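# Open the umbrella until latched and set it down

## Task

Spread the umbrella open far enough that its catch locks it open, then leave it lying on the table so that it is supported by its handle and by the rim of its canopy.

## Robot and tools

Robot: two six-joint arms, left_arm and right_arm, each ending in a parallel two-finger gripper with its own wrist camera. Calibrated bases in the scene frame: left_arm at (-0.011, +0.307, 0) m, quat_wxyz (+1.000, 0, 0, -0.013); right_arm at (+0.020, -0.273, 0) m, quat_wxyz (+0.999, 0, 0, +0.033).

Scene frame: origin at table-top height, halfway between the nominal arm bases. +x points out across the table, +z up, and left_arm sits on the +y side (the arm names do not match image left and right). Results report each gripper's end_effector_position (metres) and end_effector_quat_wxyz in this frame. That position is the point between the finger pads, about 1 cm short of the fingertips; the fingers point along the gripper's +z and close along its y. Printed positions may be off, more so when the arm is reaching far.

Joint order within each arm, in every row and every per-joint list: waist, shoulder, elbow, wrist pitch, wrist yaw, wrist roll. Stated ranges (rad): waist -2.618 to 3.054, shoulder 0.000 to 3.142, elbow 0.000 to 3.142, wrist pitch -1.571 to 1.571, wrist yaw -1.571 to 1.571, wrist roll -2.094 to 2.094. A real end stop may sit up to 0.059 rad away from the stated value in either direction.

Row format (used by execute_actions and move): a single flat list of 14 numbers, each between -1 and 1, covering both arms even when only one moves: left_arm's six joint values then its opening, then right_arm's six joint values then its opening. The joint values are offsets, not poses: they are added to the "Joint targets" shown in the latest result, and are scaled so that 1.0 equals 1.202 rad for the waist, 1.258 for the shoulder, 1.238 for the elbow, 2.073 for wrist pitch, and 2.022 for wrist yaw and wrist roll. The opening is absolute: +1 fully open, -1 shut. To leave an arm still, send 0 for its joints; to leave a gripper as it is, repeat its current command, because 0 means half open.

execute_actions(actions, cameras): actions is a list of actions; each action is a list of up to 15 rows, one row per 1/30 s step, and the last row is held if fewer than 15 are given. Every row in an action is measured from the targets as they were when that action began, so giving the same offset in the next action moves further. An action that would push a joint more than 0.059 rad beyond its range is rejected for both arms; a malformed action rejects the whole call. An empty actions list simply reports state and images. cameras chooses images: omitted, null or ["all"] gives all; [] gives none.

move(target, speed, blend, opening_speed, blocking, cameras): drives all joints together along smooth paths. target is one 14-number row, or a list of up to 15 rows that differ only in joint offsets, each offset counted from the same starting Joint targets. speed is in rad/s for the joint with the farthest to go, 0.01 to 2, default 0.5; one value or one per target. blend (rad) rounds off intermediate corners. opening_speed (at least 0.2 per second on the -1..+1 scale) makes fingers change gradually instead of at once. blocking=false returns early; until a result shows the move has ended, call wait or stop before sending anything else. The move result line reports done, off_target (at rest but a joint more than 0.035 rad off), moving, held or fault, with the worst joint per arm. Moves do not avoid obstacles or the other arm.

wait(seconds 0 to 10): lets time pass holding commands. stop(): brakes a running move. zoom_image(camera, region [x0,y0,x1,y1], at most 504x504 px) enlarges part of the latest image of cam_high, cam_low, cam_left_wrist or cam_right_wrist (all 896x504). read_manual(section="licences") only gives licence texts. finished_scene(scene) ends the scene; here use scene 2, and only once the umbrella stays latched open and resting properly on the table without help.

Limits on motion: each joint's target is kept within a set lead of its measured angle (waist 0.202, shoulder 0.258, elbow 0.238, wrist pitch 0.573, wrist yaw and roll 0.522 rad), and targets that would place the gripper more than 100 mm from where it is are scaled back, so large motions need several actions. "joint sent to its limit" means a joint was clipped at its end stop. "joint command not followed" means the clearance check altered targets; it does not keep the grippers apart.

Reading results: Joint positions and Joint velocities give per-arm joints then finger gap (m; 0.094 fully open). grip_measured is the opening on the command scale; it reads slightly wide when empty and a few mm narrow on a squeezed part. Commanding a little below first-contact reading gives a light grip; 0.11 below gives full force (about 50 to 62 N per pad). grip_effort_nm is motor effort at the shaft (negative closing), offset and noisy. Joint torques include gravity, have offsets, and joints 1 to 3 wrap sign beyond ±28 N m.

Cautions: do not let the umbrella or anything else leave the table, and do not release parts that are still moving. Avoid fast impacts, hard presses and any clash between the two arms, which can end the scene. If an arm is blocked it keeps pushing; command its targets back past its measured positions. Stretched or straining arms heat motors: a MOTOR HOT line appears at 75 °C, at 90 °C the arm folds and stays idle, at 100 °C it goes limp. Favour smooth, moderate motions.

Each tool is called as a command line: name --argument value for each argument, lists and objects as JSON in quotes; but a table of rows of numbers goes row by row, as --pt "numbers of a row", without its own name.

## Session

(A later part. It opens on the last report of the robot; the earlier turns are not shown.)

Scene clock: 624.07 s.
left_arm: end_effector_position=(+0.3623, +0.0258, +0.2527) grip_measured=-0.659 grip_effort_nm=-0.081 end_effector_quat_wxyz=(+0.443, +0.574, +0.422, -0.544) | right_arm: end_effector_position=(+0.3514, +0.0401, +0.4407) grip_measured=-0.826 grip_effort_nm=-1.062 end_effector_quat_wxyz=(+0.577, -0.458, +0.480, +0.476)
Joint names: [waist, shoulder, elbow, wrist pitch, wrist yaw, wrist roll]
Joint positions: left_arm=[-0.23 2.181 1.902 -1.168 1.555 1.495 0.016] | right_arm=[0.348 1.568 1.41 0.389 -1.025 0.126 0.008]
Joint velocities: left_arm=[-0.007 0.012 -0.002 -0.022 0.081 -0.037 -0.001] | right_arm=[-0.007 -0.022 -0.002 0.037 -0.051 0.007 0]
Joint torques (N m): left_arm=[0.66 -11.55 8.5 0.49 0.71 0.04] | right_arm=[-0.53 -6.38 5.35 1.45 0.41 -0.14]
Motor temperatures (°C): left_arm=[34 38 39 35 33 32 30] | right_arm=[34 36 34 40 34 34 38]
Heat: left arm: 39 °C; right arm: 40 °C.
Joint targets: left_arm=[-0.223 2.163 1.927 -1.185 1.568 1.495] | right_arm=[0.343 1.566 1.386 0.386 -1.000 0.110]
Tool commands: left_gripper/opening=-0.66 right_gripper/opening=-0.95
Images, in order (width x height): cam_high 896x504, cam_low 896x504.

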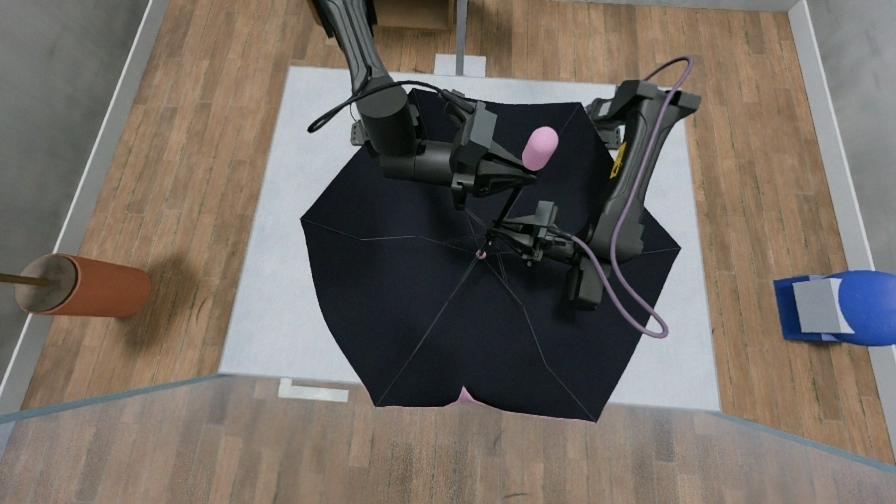

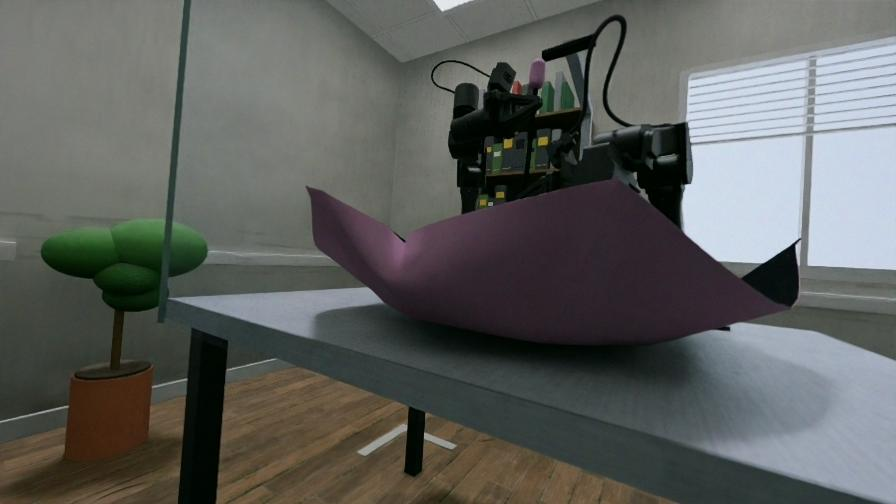

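execute_actions --actions '[[[0,0.1574,-0.2600,0.1124,0,0,-0.66,0,0,0,0,0,0,-0.95]]]' --cameras '["cam_high", "cam_left_wrist"]'

Scene clock: 648.10 s.
left_arm: end_effector_position=(+0.3573, +0.0271, +0.2064) grip_measured=-0.659 grip_effort_nm=-0.085 end_effector_quat_wxyz=(+0.443, +0.568, +0.422, -0.552) | right_arm: end_effector_position=(+0.3395, +0.0449, +0.4394) grip_measured=-0.826 grip_effort_nm=-1.072 end_effector_quat_wxyz=(+0.563, -0.476, +0.467, +0.488)
Joint names: [waist, shoulder, elbow, wrist pitch, wrist yaw, wrist roll]
Joint positions: left_arm=[-0.23 2.192 1.724 -0.99 1.571 1.496 0.016] | right_arm=[0.36 1.567 1.41 0.389 -1.07 0.123 0.008]
Joint velocities: left_arm=[-0.002 0.002 -0.002 0.037 -0.007 -0.007 0] | right_arm=[0.027 -0.002 0.002 0.007 0.007 -0.066 -0.001]
Joint torques (N m): left_arm=[0.69 2.04 -2.95 1.06 0.55 0.06] | right_arm=[-1.76 -6.31 5.31 1.42 0.91 -0.12]
Motor temperatures (°C): left_arm=[34 40 40 35 33 32 30] | right_arm=[34 36 34 40 34 34 38]
Heat: left arm: 40 °C; right arm: 40 °C.
Joint targets: left_arm=[-0.223 2.361 1.605 -0.952 1.568 1.496] | right_arm=[0.343 1.566 1.386 0.386 -1.000 0.110]
Images, in order (width x height): cam_high 896x504, cam_left_wrist 896x504.

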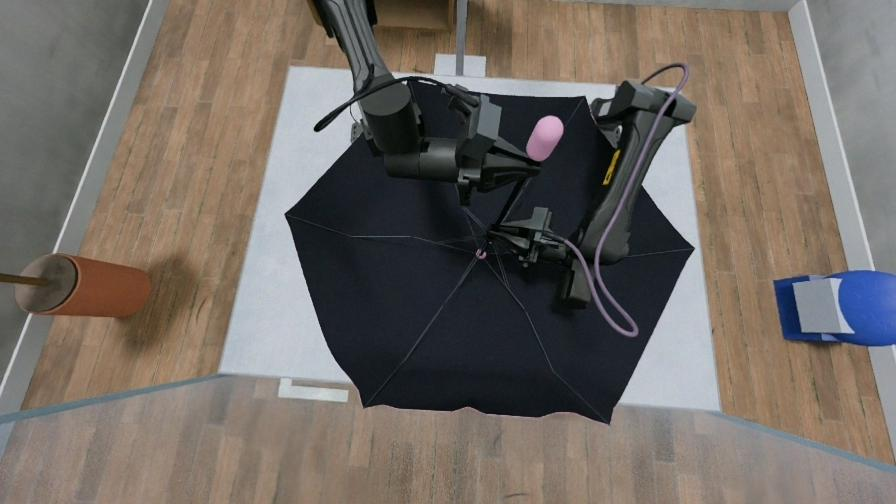

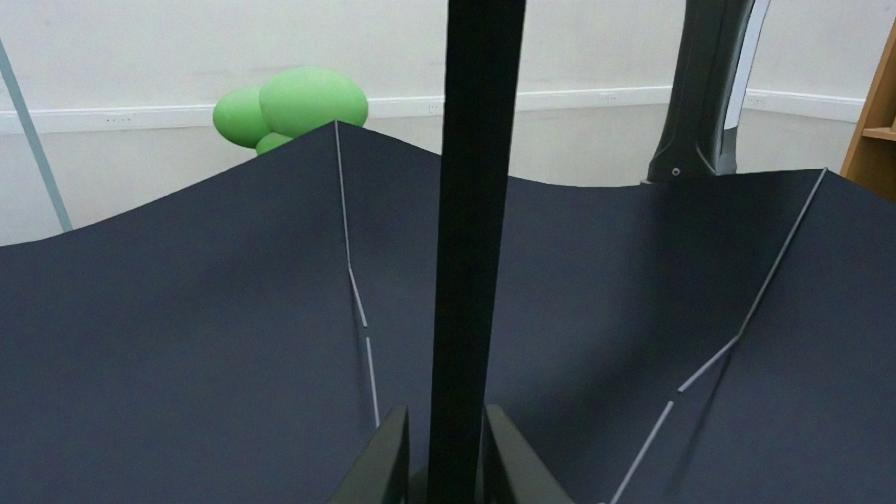

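zoom_image --camera "cam_high" --region '[450, 200, 540, 280]'

zoom_image --camera "cam_left_wrist" --region '[340, 380, 600, 504]'

Scaled by 5.600 from the camera's 896x504 image, which has a finer 1280x720 frame.

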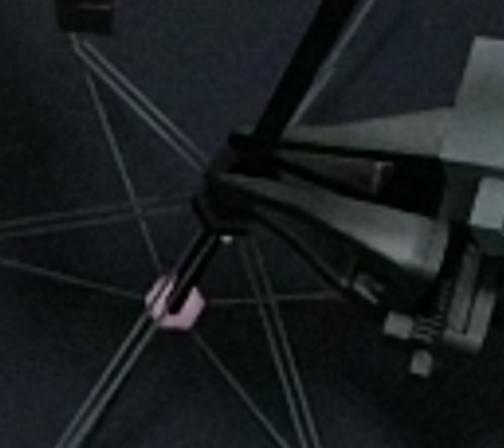

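Scaled by 1.938 from the camera's 896x504 image, which has a finer 1280x720 frame.

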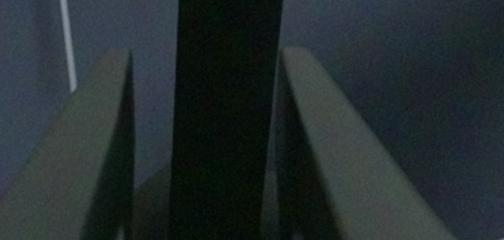

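zoom_image --camera "cam_high" --region '[470, 225, 510, 265]'

Scaled by 12.600 from the camera's 896x504 image, which has a finer 1280x720 frame.

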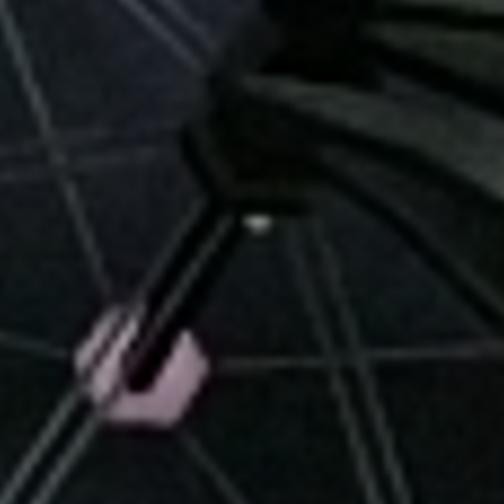

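move --target '[0,-0.1574,0.2600,-0.1124,0,0,-0.66,0,0,0,0,0,0,-0.95]' --speed 0.5 --cameras '["cam_left_wrist", "cam_right_wrist"]'

Scene clock: 706.63 s.
left_arm: end_effector_position=(+0.3626, +0.0257, +0.2517) grip_measured=-0.659 grip_effort_nm=-0.076 end_effector_quat_wxyz=(+0.442, +0.574, +0.423, -0.544) | right_arm: end_effector_position=(+0.3511, +0.0401, +0.4408) grip_measured=-0.826 grip_effort_nm=-1.062 end_effector_quat_wxyz=(+0.577, -0.459, +0.480, +0.476)
Joint names: [waist, shoulder, elbow, wrist pitch, wrist yaw, wrist roll]
Joint positions: left_arm=[-0.23 2.183 1.901 -1.167 1.554 1.495 0.016] | right_arm=[0.348 1.567 1.41 0.388 -1.026 0.125 0.008]
Joint velocities: left_arm=[-0.007 0.002 0.007 0.037 -0.007 0.081 0] | right_arm=[0.007 0.007 0.002 0.007 0.007 0.022 0.002]
Joint torques (N m): left_arm=[0.66 -11.71 8.57 0.49 0.73 0.05] | right_arm=[-0.58 -6.27 5.34 1.46 0.41 -0.13]
Motor temperatures (°C): left_arm=[34 36 38 35 33 31 30] | right_arm=[34 37 34 40 34 34 38]
Heat: left arm: 38 °C; right arm: 40 °C.
Joint targets: left_arm=[-0.223 2.163 1.927 -1.185 1.568 1.495] | right_arm=[0.343 1.566 1.386 0.386 -1.000 0.110]
move: done
Images, in order (width x height): cam_left_wrist 896x504, cam_right_wrist 896x504.

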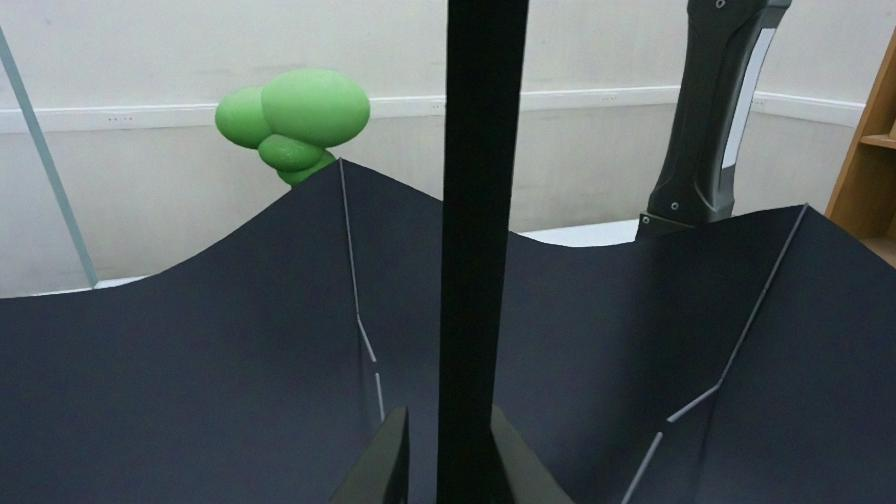

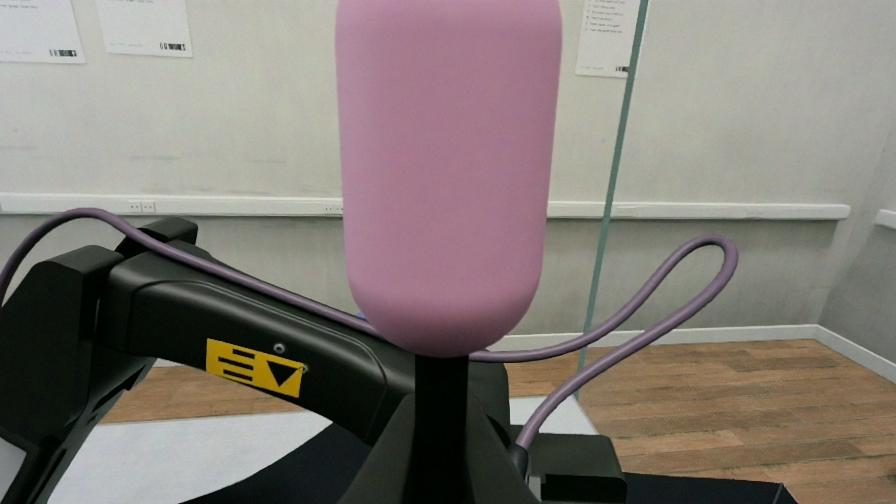

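move --pt "0.0790 -0.0914 -0.1591 0.0396 0 0 -0.3 0 0 0 0 0 0 -0.95" --pt "0.3211 -0.2568 -0.3958 0.0945 0 0 -0.3 0 0 0 0 0 0 -0.95" --speed 0.6 --blend 0.03 --cameras '["cam_high", "cam_left_wrist"]'

Scene clock: 715.83 s.
left_arm: end_effector_position=(+0.3678, +0.1819, +0.2568) grip_measured=-0.301 grip_effort_nm=0.066 end_effector_quat_wxyz=(+0.552, +0.492, +0.517, -0.432) | right_arm: end_effector_position=(+0.3511, +0.0401, +0.4408) grip_measured=-0.826 grip_effort_nm=-1.067 end_effector_quat_wxyz=(+0.577, -0.459, +0.480, +0.476)
Joint names: [waist, shoulder, elbow, wrist pitch, wrist yaw, wrist roll]
Joint positions: left_arm=[0.168 1.864 1.456 -0.99 1.553 1.495 0.033] | right_arm=[0.348 1.567 1.41 0.388 -1.026 0.125 0.008]
Joint velocities: left_arm=[-0.017 0.012 -0.007 -0.081 0.007 0.037 -0.001] | right_arm=[-0.002 0.002 -0.012 -0.007 0.007 -0.022 -0.001]
Joint torques (N m): left_arm=[-0.39 -9.69 5.04 0.74 0.72 0.05] | right_arm=[-0.49 -6.32 5.37 1.46 0.41 -0.13]
Motor temperatures (°C): left_arm=[34 39 38 35 33 31 30] | right_arm=[34 37 34 40 34 34 38]
Heat: left arm: 39 °C; right arm: 40 °C.
Joint targets: left_arm=[0.163 1.840 1.437 -0.989 1.568 1.495] | right_arm=[0.343 1.566 1.386 0.386 -1.000 0.110]
move: done
Images, in order (width x height): cam_high 896x504, cam_left_wrist 896x504.

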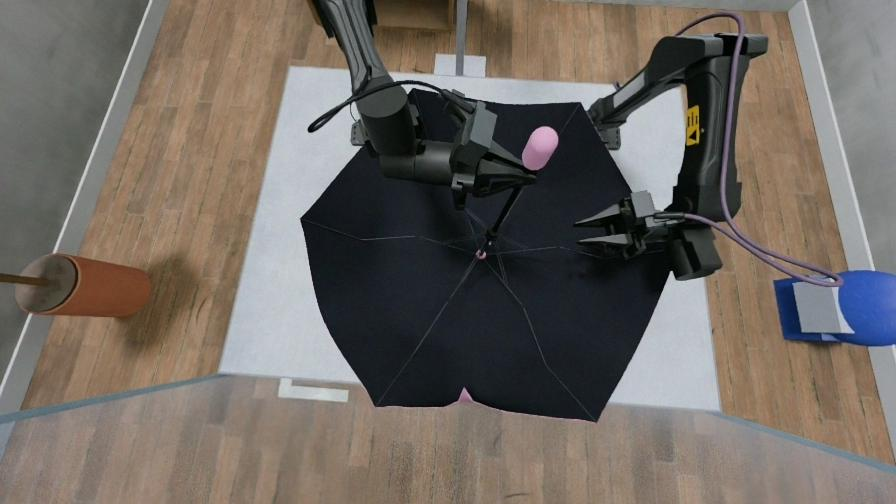

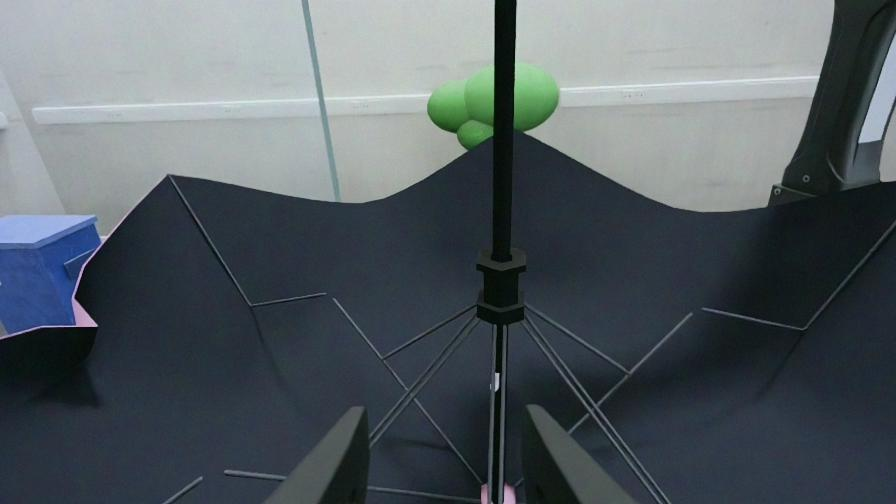

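zoom_image --camera "cam_left_wrist" --region '[400, 230, 600, 504]'

Scaled by 1.839 from the camera's 896x504 image, which has a finer 1280x720 frame.

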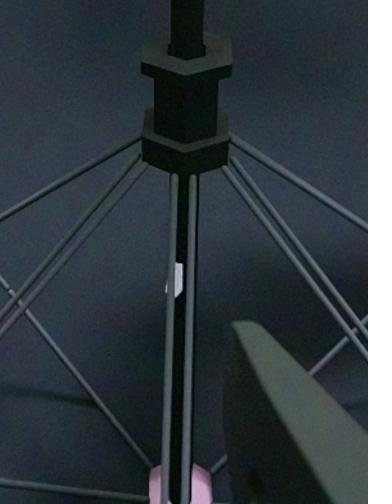

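zoom_image --camera "cam_left_wrist" --region '[465, 240, 535, 410]'

Scaled by 2.965 from the camera's 896x504 image, which has a finer 1280x720 frame.

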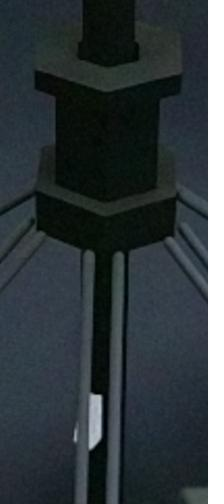

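move --target '[0,0,0,0,0,0,-0.3,0.1303,-0.1419,-0.1096,-0.0667,0.2625,-0.0663,-0.95]' --speed 0.4 --cameras '["cam_high", "cam_left_wrist"]'

Scene clock: 837.77 s.
left_arm: end_effector_position=(+0.3679, +0.1819, +0.2568) grip_measured=-0.301 grip_effort_nm=0.066 end_effector_quat_wxyz=(+0.552, +0.492, +0.517, -0.432) | right_arm: end_effector_position=(+0.3490, +0.0454, +0.4415) grip_measured=-0.827 grip_effort_nm=-1.067 end_effector_quat_wxyz=(+0.656, -0.368, +0.546, +0.369)
Joint names: [waist, shoulder, elbow, wrist pitch, wrist yaw, wrist roll]
Joint positions: left_arm=[0.168 1.864 1.456 -0.989 1.553 1.495 0.033] | right_arm=[0.502 1.405 1.276 0.285 -0.533 -0.002 0.008]
Joint velocities: left_arm=[-0.017 -0.002 -0.012 0.051 0.066 -0.051 -0.001] | right_arm=[0.002 -0.002 -0.007 -0.007 0.066 0.037 0]
Joint torques (N m): left_arm=[-0.4 -9.72 5.04 0.73 0.73 0.05] | right_arm=[-0.21 -6.48 5.48 1.4 0.74 -0.21]
Motor temperatures (°C): left_arm=[34 42 38 34 34 31 30] | right_arm=[34 37 34 41 34 34 38]
Heat: left arm: 42 °C; right arm: 41 °C.
Joint targets: left_arm=[0.163 1.840 1.437 -0.989 1.568 1.495] | right_arm=[0.499 1.388 1.251 0.247 -0.469 -0.024]
move: off_target (right_arm); right_arm: the wrist yaw is farthest, 0.064 rad from its target
Images, in order (width x height): cam_high 896x504, cam_left_wrist 896x504.

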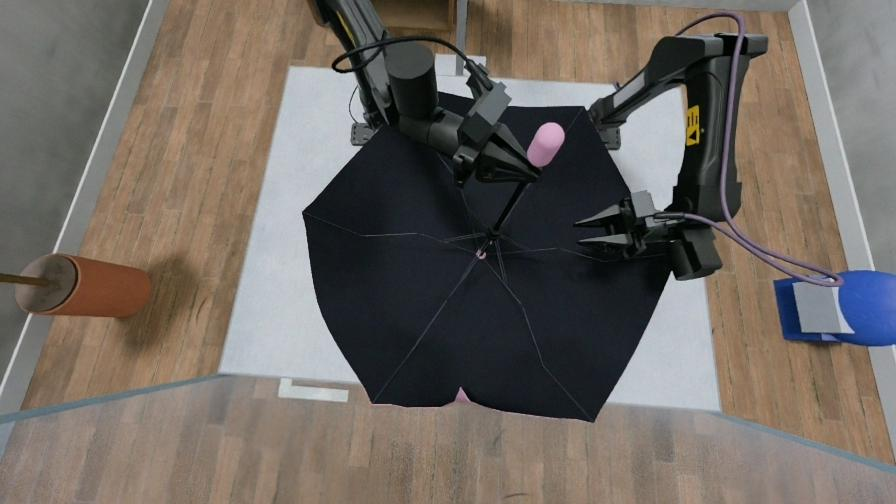

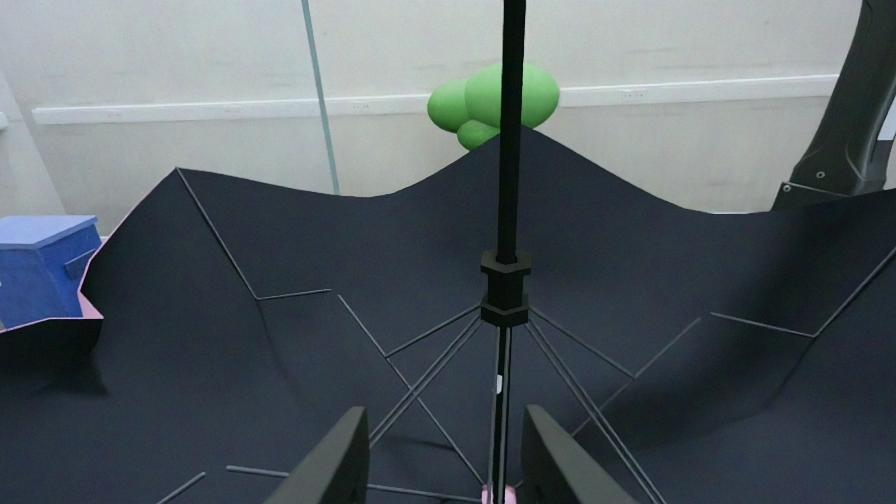

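move --pt "-0.2421 0.1653 0.2367 -0.0550 0 0 -0.3 0 0 0 0 0 0 -0.95" --pt "-0.3211 0.2568 0.3958 -0.0945 0 0 -0.3 0 0 0 0 0 0 -0.95" --speed 0.5 --blend 0.03 --cameras '["cam_high", "cam_left_wrist"]'

Scene clock: 925.60 s.
left_arm: end_effector_position=(+0.3588, +0.0309, +0.2695) grip_measured=-0.301 grip_effort_nm=0.071 end_effector_quat_wxyz=(+0.456, +0.581, +0.414, -0.532) | right_arm: end_effector_position=(+0.3491, +0.0453, +0.4414) grip_measured=-0.827 grip_effort_nm=-1.067 end_effector_quat_wxyz=(+0.656, -0.368, +0.546, +0.369)
Joint names: [waist, shoulder, elbow, wrist pitch, wrist yaw, wrist roll]
Joint positions: left_arm=[-0.22 2.137 1.899 -1.166 1.553 1.495 0.033] | right_arm=[0.502 1.405 1.276 0.285 -0.532 -0.002 0.008]
Joint velocities: left_arm=[-0.002 -0.012 -0.027 0.007 -0.037 -0.051 0.001] | right_arm=[0.002 -0.002 -0.002 -0.037 -0.037 0.11 -0.001]
Joint torques (N m): left_arm=[-0.17 -8.1 8.83 0.53 0.73 0.05] | right_arm=[-0.23 -6.45 5.49 1.4 0.74 -0.2]
Motor temperatures (°C): left_arm=[34 42 39 34 34 31 30] | right_arm=[34 37 35 40 34 34 38]
Heat: left arm: 42 °C; right arm: 40 °C.
Joint targets: left_arm=[-0.223 2.163 1.927 -1.185 1.568 1.495] | right_arm=[0.499 1.388 1.251 0.247 -0.469 -0.024]
move: off_target (right_arm); right_arm: the wrist yaw is farthest, 0.063 rad from its target
Images, in order (width x height): cam_high 896x504, cam_left_wrist 896x504.

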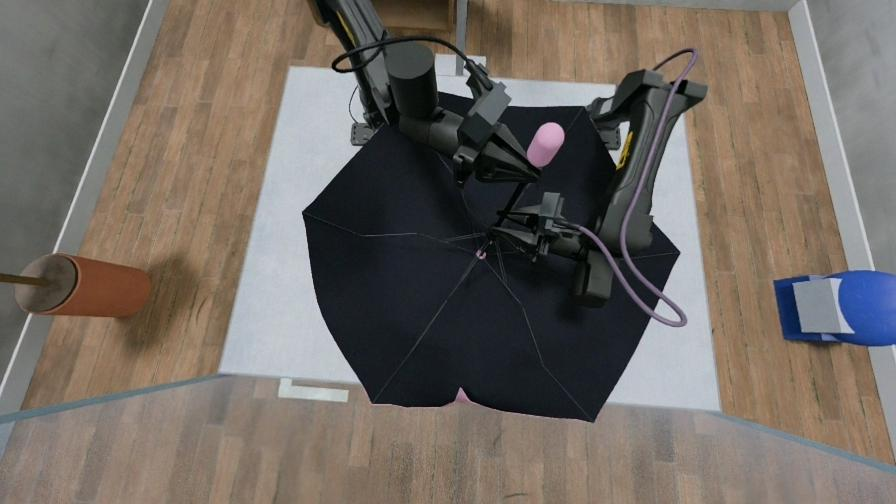

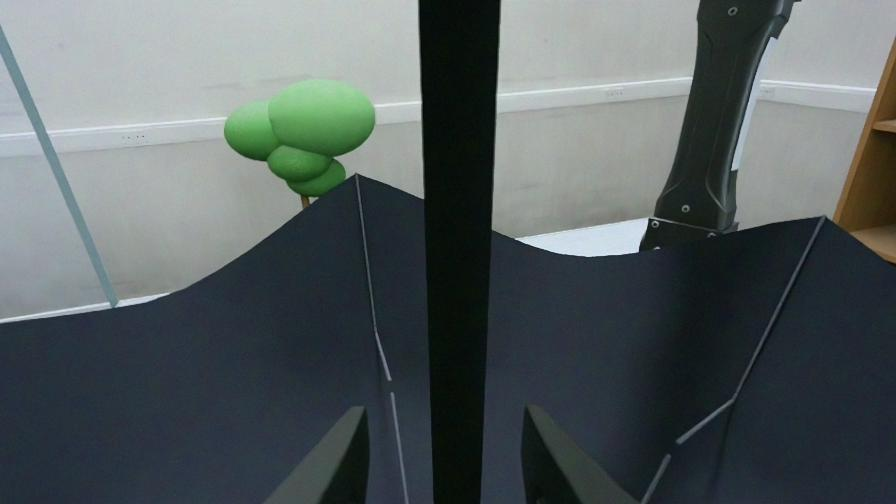

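move --target '[0,0.0358,0,0,0,0,-0.5,0,0,0,0,0,0,-0.95]' --speed 0.3 --cameras '[]'

move --target '[0,0,0,0,0,0,-0.95,0,0,0,0,0,0,-0.95]' --opening_speed 0.6 --cameras '["cam_high", "cam_left_wrist"]'

Scene clock: 958.43 s.
left_arm: end_effector_position=(+0.3649, +0.0294, +0.2516) grip_measured=-0.499 grip_effort_nm=-0.081 end_effector_quat_wxyz=(+0.443, +0.571, +0.427, -0.543) | right_arm: end_effector_position=(+0.3497, +0.0450, +0.4415) grip_measured=-0.827 grip_effort_nm=-1.057 end_effector_quat_wxyz=(+0.657, -0.367, +0.546, +0.368)
Joint names: [waist, shoulder, elbow, wrist pitch, wrist yaw, wrist roll]
Joint positions: left_arm=[-0.22 2.183 1.902 -1.172 1.553 1.495 0.024] | right_arm=[0.502 1.405 1.276 0.285 -0.529 -0.002 0.008]
Joint velocities: left_arm=[0.007 -0.007 0.002 0.037 -0.007 -0.007 0.001] | right_arm=[-0.002 -0.002 -0.007 0.051 -0.037 0.007 -0.001]
Joint torques (N m): left_arm=[-0.17 -8.39 8.51 0.52 0.74 0.06] | right_arm=[-0.23 -6.46 5.49 1.4 0.72 -0.21]
Motor temperatures (°C): left_arm=[34 41 40 34 34 31 30] | right_arm=[34 37 35 40 34 34 38]
Heat: left arm: 41 °C; right arm: 40 °C.
Joint targets: left_arm=[-0.223 2.208 1.927 -1.185 1.568 1.495] | right_arm=[0.499 1.388 1.251 0.247 -0.469 -0.024]
move: off_target (right_arm); right_arm: the wrist yaw is farthest, 0.060 rad from its target
No camera images: "cameras" was empty.

Scene clock: 959.40 s.
left_arm: end_effector_position=(+0.3626, +0.0286, +0.2515) grip_measured=-0.847 grip_effort_nm=-1.013 end_effector_quat_wxyz=(+0.439, +0.569, +0.429, -0.546) | right_arm: end_effector_position=(+0.3545, +0.0424, +0.4419) grip_measured=-0.827 grip_effort_nm=-1.057 end_effector_quat_wxyz=(+0.662, -0.357, +0.552, +0.360)
Joint names: [waist, shoulder, elbow, wrist pitch, wrist yaw, wrist roll]
Joint positions: left_arm=[-0.223 2.183 1.902 -1.192 1.554 1.504 0.007] | right_arm=[0.502 1.405 1.276 0.285 -0.498 -0.002 0.008]
Joint velocities: left_arm=[-0.007 0.002 -0.017 -0.022 -0.007 -0.051 -0.001] | right_arm=[-0.007 -0.007 -0.002 -0.081 -0.037 0.022 0.001]
Joint torques (N m): left_arm=[0.12 -8.4 8.51 0.71 0.72 -0.07] | right_arm=[-0.23 -6.48 5.49 1.42 0.36 -0.2]
Motor temperatures (°C): left_arm=[34 41 40 34 34 31 30] | right_arm=[34 37 35 40 34 34 38]
Heat: left arm: 41 °C; right arm: 40 °C.
Joint targets: left_arm=[-0.223 2.208 1.927 -1.185 1.568 1.495] | right_arm=[0.499 1.388 1.251 0.247 -0.469 -0.024]
move: off_target (right_arm); right_arm: the wrist pitch is farthest, 0.038 rad from its target
Images, in order (width x height): cam_high 896x504, cam_left_wrist 896x504.

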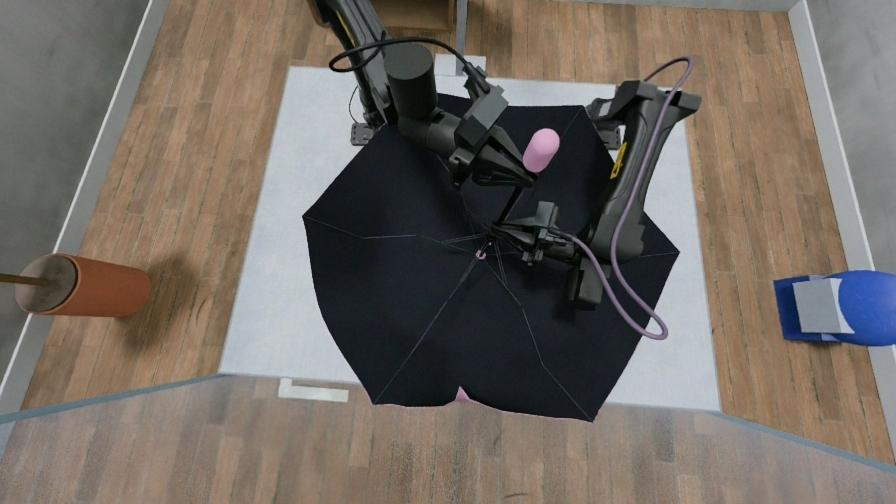

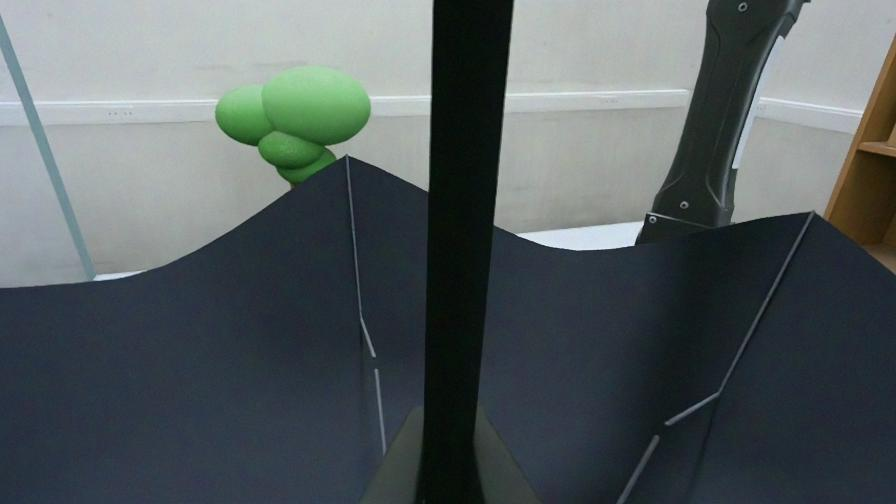

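execute_actions --actions '[]'

Scene clock: 971.20 s.
left_arm: end_effector_position=(+0.3626, +0.0286, +0.2515) grip_measured=-0.849 grip_effort_nm=-1.038 end_effector_quat_wxyz=(+0.439, +0.569, +0.429, -0.546) | right_arm: end_effector_position=(+0.3545, +0.0424, +0.4419) grip_measured=-0.827 grip_effort_nm=-1.057 end_effector_quat_wxyz=(+0.662, -0.357, +0.552, +0.360)
Joint names: [waist, shoulder, elbow, wrist pitch, wrist yaw, wrist roll]
Joint positions: left_arm=[-0.223 2.183 1.902 -1.192 1.554 1.504 0.007] | right_arm=[0.502 1.405 1.276 0.285 -0.498 -0.002 0.008]
Joint velocities: left_arm=[0.002 -0.002 -0.017 0.007 0.022 -0.007 0.001] | right_arm=[-0.007 -0.007 -0.002 0.007 0.022 0.007 0.001]
Joint torques (N m): left_arm=[0.12 -8.4 8.49 0.71 0.73 -0.06] | right_arm=[-0.27 -6.46 5.5 1.4 0.37 -0.2]
Motor temperatures (°C): left_arm=[34 41 40 34 34 31 31] | right_arm=[34 37 35 40 34 34 38]
Heat: left arm: 41 °C; right arm: 40 °C.
Joint targets: left_arm=[-0.223 2.208 1.927 -1.185 1.568 1.496] | right_arm=[0.499 1.388 1.251 0.247 -0.469 -0.024]
Tool commands: left_gripper/opening=-0.95 right_gripper/opening=-0.95

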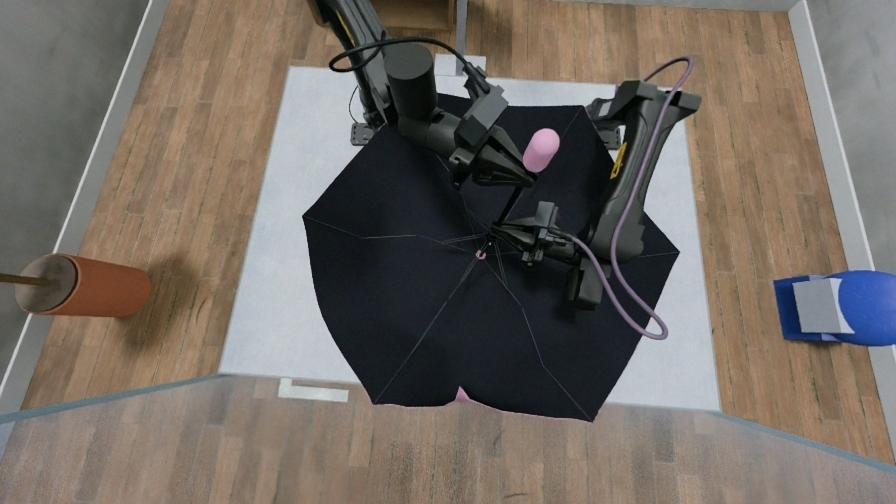

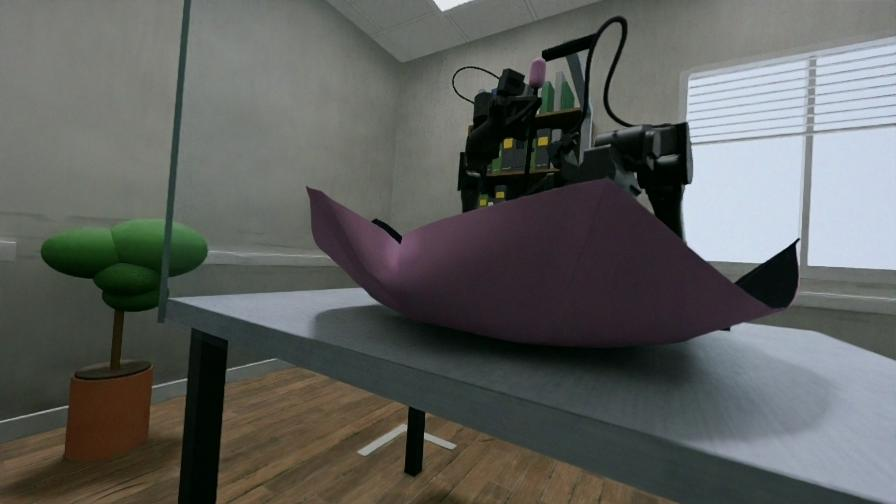

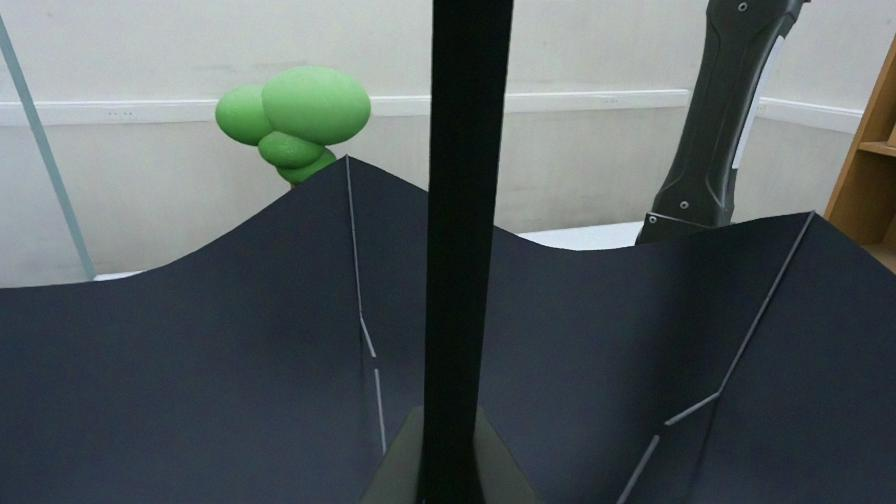

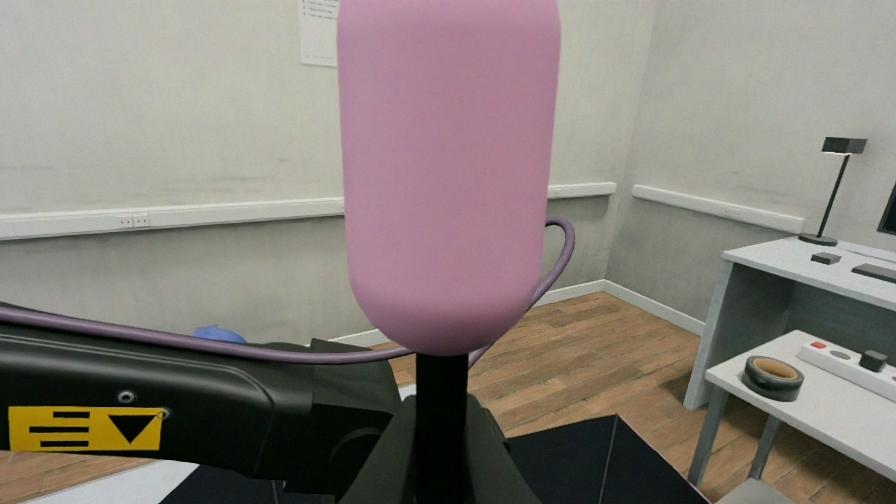

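zoom_image --camera "cam_high" --region '[340, 60, 720, 280]'

Scaled by 1.326 from the camera's 896x504 image, which has a finer 1280x720 frame.

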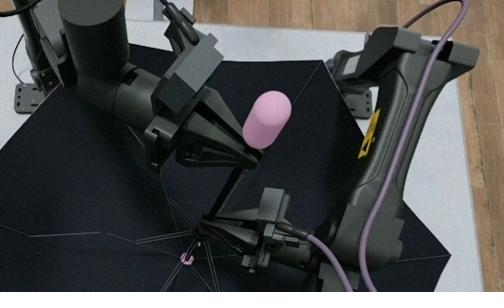

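move --target '[0,0,0,0,0,0,-0.95,0,0,0,0,0,0,0.3]' --opening_speed 1.5 --cameras '["cam_right_wrist"]'

move --target '[0,0,0,0,0,0,-0.95,-0.2467,-0.2777,-0.2322,0.0133,-0.1775,0.0119,0.3]' --speed 0.3 --cameras '["cam_high","cam_right_wrist"]'

Scene clock: 1118.67 s.
left_arm: end_effector_position=(+0.3632, +0.0285, +0.2516) grip_measured=-0.849 grip_effort_nm=-1.038 end_effector_quat_wxyz=(+0.442, +0.571, +0.427, -0.544) | right_arm: end_effector_position=(+0.3577, +0.0416, +0.4349) grip_measured=+0.298 grip_effort_nm=0.081 end_effector_quat_wxyz=(+0.659, -0.356, +0.562, +0.351)
Joint names: [waist, shoulder, elbow, wrist pitch, wrist yaw, wrist roll]
Joint positions: left_arm=[-0.223 2.183 1.902 -1.184 1.554 1.504 0.007] | right_arm=[0.502 1.405 1.27 0.264 -0.482 -0.014 0.061]
Joint velocities: left_arm=[0.007 -0.007 -0.017 -0.051 0.037 -0.007 -0.001] | right_arm=[0.002 -0.012 -0.007 0.022 0.022 0.022 0]
Joint torques (N m): left_arm=[0.1 -8.39 8.53 0.63 0.72 -0.06] | right_arm=[-0.21 -6.48 5.98 1.62 0.19 -0.08]
Motor temperatures (°C): left_arm=[34 41 41 34 34 31 33] | right_arm=[34 38 35 40 33 34 38]
Heat: left arm: 41 °C; right arm: 40 °C.
Joint targets: left_arm=[-0.223 2.208 1.927 -1.185 1.568 1.495] | right_arm=[0.499 1.388 1.251 0.247 -0.469 -0.024]
move: done
Images, in order (width x height): cam_right_wrist 896x504.

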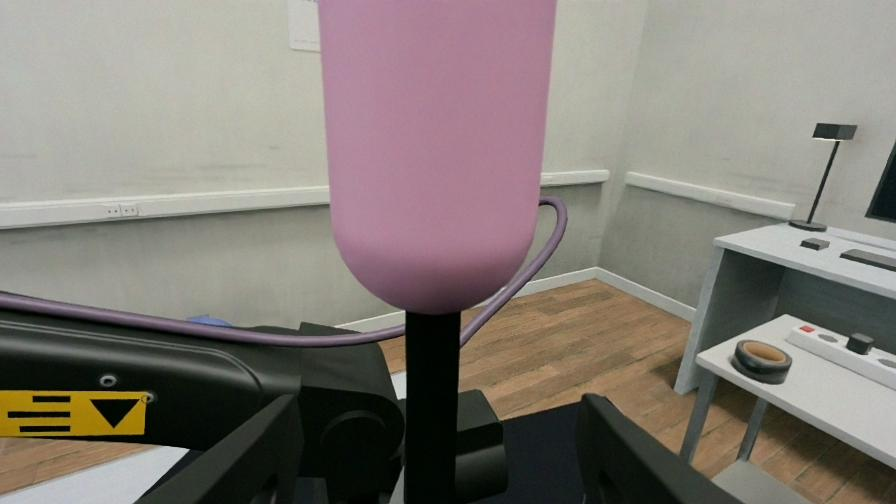

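Scene clock: 1120.53 s.
left_arm: end_effector_position=(+0.3632, +0.0285, +0.2516) grip_measured=-0.849 grip_effort_nm=-1.043 end_effector_quat_wxyz=(+0.442, +0.571, +0.427, -0.544) | right_arm: end_effector_position=(+0.2991, -0.0587, +0.4285) grip_measured=+0.298 grip_effort_nm=0.085 end_effector_quat_wxyz=(+0.670, -0.387, +0.533, +0.343)
Joint names: [waist, shoulder, elbow, wrist pitch, wrist yaw, wrist roll]
Joint positions: left_arm=[-0.223 2.183 1.902 -1.184 1.554 1.504 0.007] | right_arm=[0.208 1.052 0.985 0.263 -0.817 -0.011 0.061]
Joint velocities: left_arm=[0.017 -0.007 -0.002 -0.081 -0.007 -0.095 0] | right_arm=[0.012 0.007 -0.007 -0.051 0.051 -0.066 0]
Joint torques (N m): left_arm=[0.12 -8.4 8.54 0.62 0.72 -0.06] | right_arm=[-0.46 -3.36 5.59 1.73 -0.04 0.12]
Motor temperatures (°C): left_arm=[34 41 41 34 34 31 33] | right_arm=[34 37 35 40 33 34 38]
Heat: left arm: 41 °C; right arm: 40 °C.
Joint targets: left_arm=[-0.223 2.208 1.927 -1.185 1.568 1.495] | right_arm=[0.203 1.038 0.964 0.275 -0.828 0.000]
move: done
Images, in order (width x height): cam_high 896x504, cam_right_wrist 896x504.

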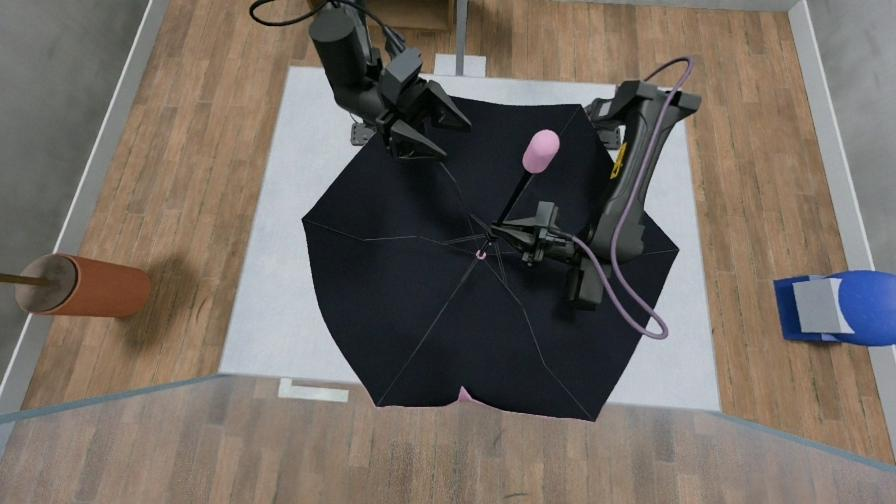

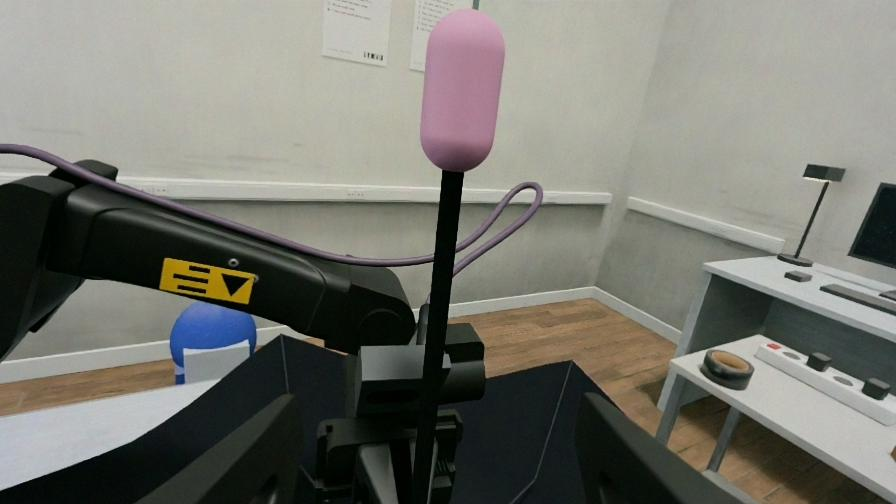

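move --target '[0,0,0,0,0,0,-0.95,-1.0,-0.0302,0.4330,-0.8562,0.4095,0,0.0]' --speed 0.9 --cameras '["cam_high","cam_low","cam_left_wrist"]'

Scene clock: 1127.80 s.
left_arm: end_effector_position=(+0.3632, +0.0285, +0.2516) grip_measured=-0.849 grip_effort_nm=-1.028 end_effector_quat_wxyz=(+0.442, +0.571, +0.427, -0.544) | right_arm: end_effector_position=(+0.1436, -0.4320, +0.2930) grip_measured=+0.002 grip_effort_nm=-0.144 end_effector_quat_wxyz=(+0.245, +0.425, +0.864, -0.117)
Joint names: [waist, shoulder, elbow, wrist pitch, wrist yaw, wrist roll]
Joint positions: left_arm=[-0.223 2.183 1.902 -1.184 1.554 1.504 0.007] | right_arm=[-0.994 1.007 1.471 -1.484 -0.013 -0.009 0.047]
Joint velocities: left_arm=[-0.017 -0.007 -0.027 0.051 -0.007 -0.022 0] | right_arm=[0.002 -0.002 0.012 -0.066 0.022 -0.007 0]
Joint torques (N m): left_arm=[0.13 -8.39 8.53 0.63 0.73 -0.06] | right_arm=[-0.47 -1.02 8.28 1.13 0.13 0.09]
Motor temperatures (°C): left_arm=[34 41 41 34 34 31 33] | right_arm=[34 37 35 40 33 34 37]
Heat: left arm: 41 °C; right arm: 40 °C.
Joint targets: left_arm=[-0.223 2.208 1.927 -1.186 1.568 1.495] | right_arm=[-0.999 1.000 1.499 -1.500 0.000 0.000]
move: done
Images, in order (width x height): cam_high 896x504, cam_low 896x504, cam_left_wrist 896x504.

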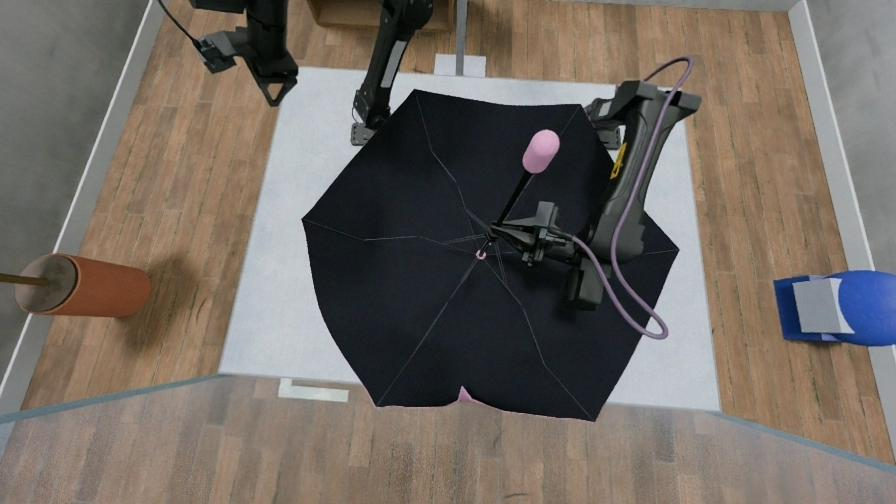

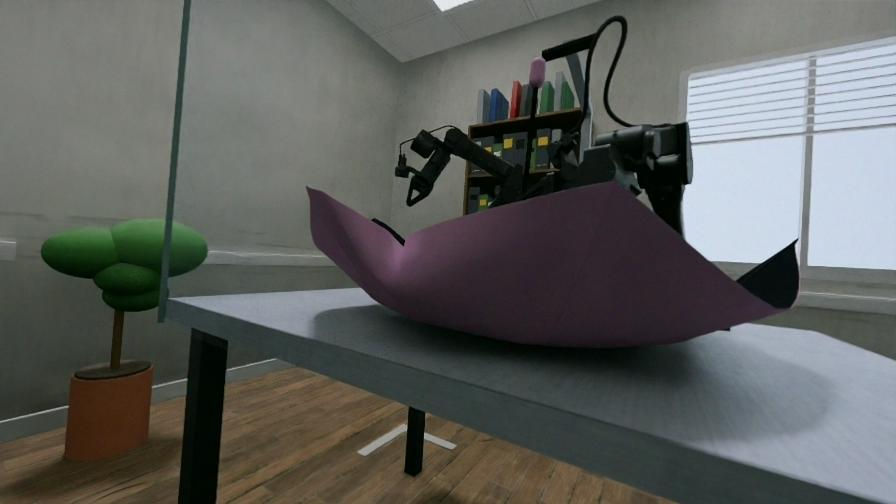

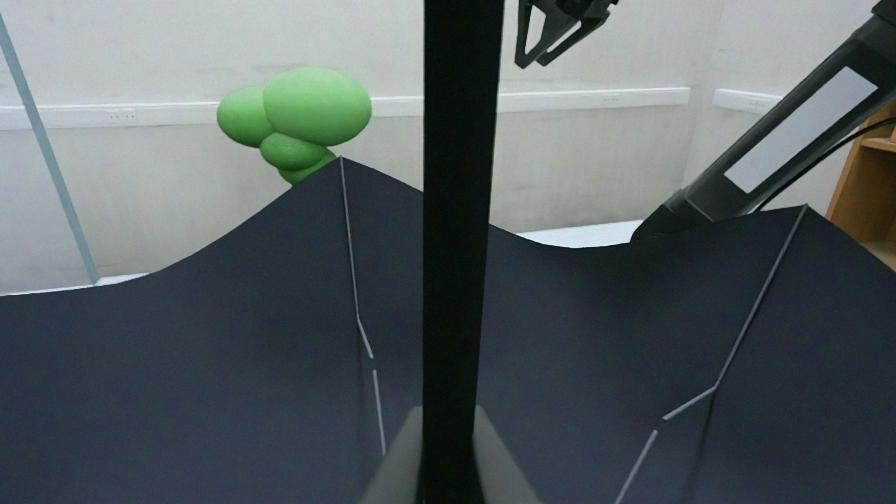

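move --target '[0,-0.001,0.0275,-0.0209,0,0,-0.95,0,0,0,0,0,0,0.0]' --speed 0.1 --cameras '["cam_low","cam_left_wrist"]'

Scene clock: 1132.67 s.
left_arm: end_effector_position=(+0.3640, +0.0284, +0.2520) grip_measured=-0.849 grip_effort_nm=-1.033 end_effector_quat_wxyz=(+0.435, +0.575, +0.435, -0.539) | right_arm: end_effector_position=(+0.1433, -0.4318, +0.2929) grip_measured=+0.002 grip_effort_nm=-0.154 end_effector_quat_wxyz=(+0.244, +0.425, +0.864, -0.117)
Joint names: [waist, shoulder, elbow, wrist pitch, wrist yaw, wrist roll]
Joint positions: left_arm=[-0.223 2.186 1.926 -1.212 1.53 1.503 0.007] | right_arm=[-0.994 1.007 1.471 -1.486 -0.012 -0.009 0.047]
Joint velocities: left_arm=[0.002 -0.012 -0.007 -0.007 -0.066 -0.007 0] | right_arm=[0.012 0.002 -0.007 0.037 0.066 0.022 -0.001]
Joint torques (N m): left_arm=[0.12 -8.75 9.35 0.46 0.97 -0.05] | right_arm=[-0.54 -1.03 8.18 1.12 0.14 0.09]
Motor temperatures (°C): left_arm=[34 41 41 34 34 31 33] | right_arm=[34 36 35 40 33 34 37]
Heat: left arm: 41 °C; right arm: 40 °C.
Joint targets: left_arm=[-0.223 2.207 1.961 -1.229 1.568 1.495] | right_arm=[-0.999 1.000 1.499 -1.500 0.000 0.000]
move: off_target (left_arm); left_arm: the wrist yaw is farthest, 0.038 rad from its target
Images, in order (width x height): cam_low 896x504, cam_left_wrist 896x504.

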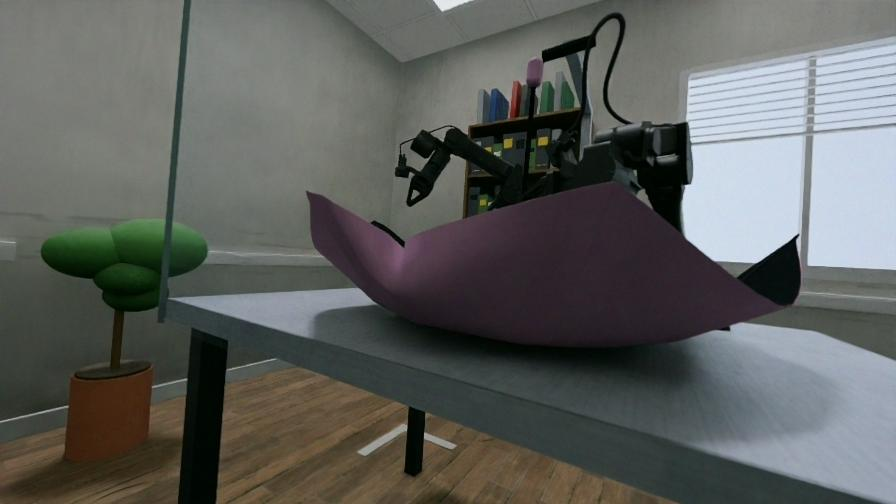

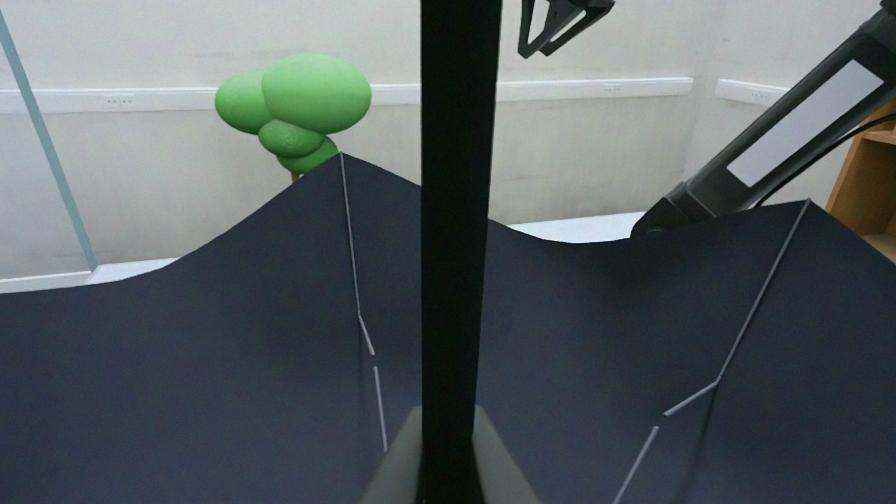

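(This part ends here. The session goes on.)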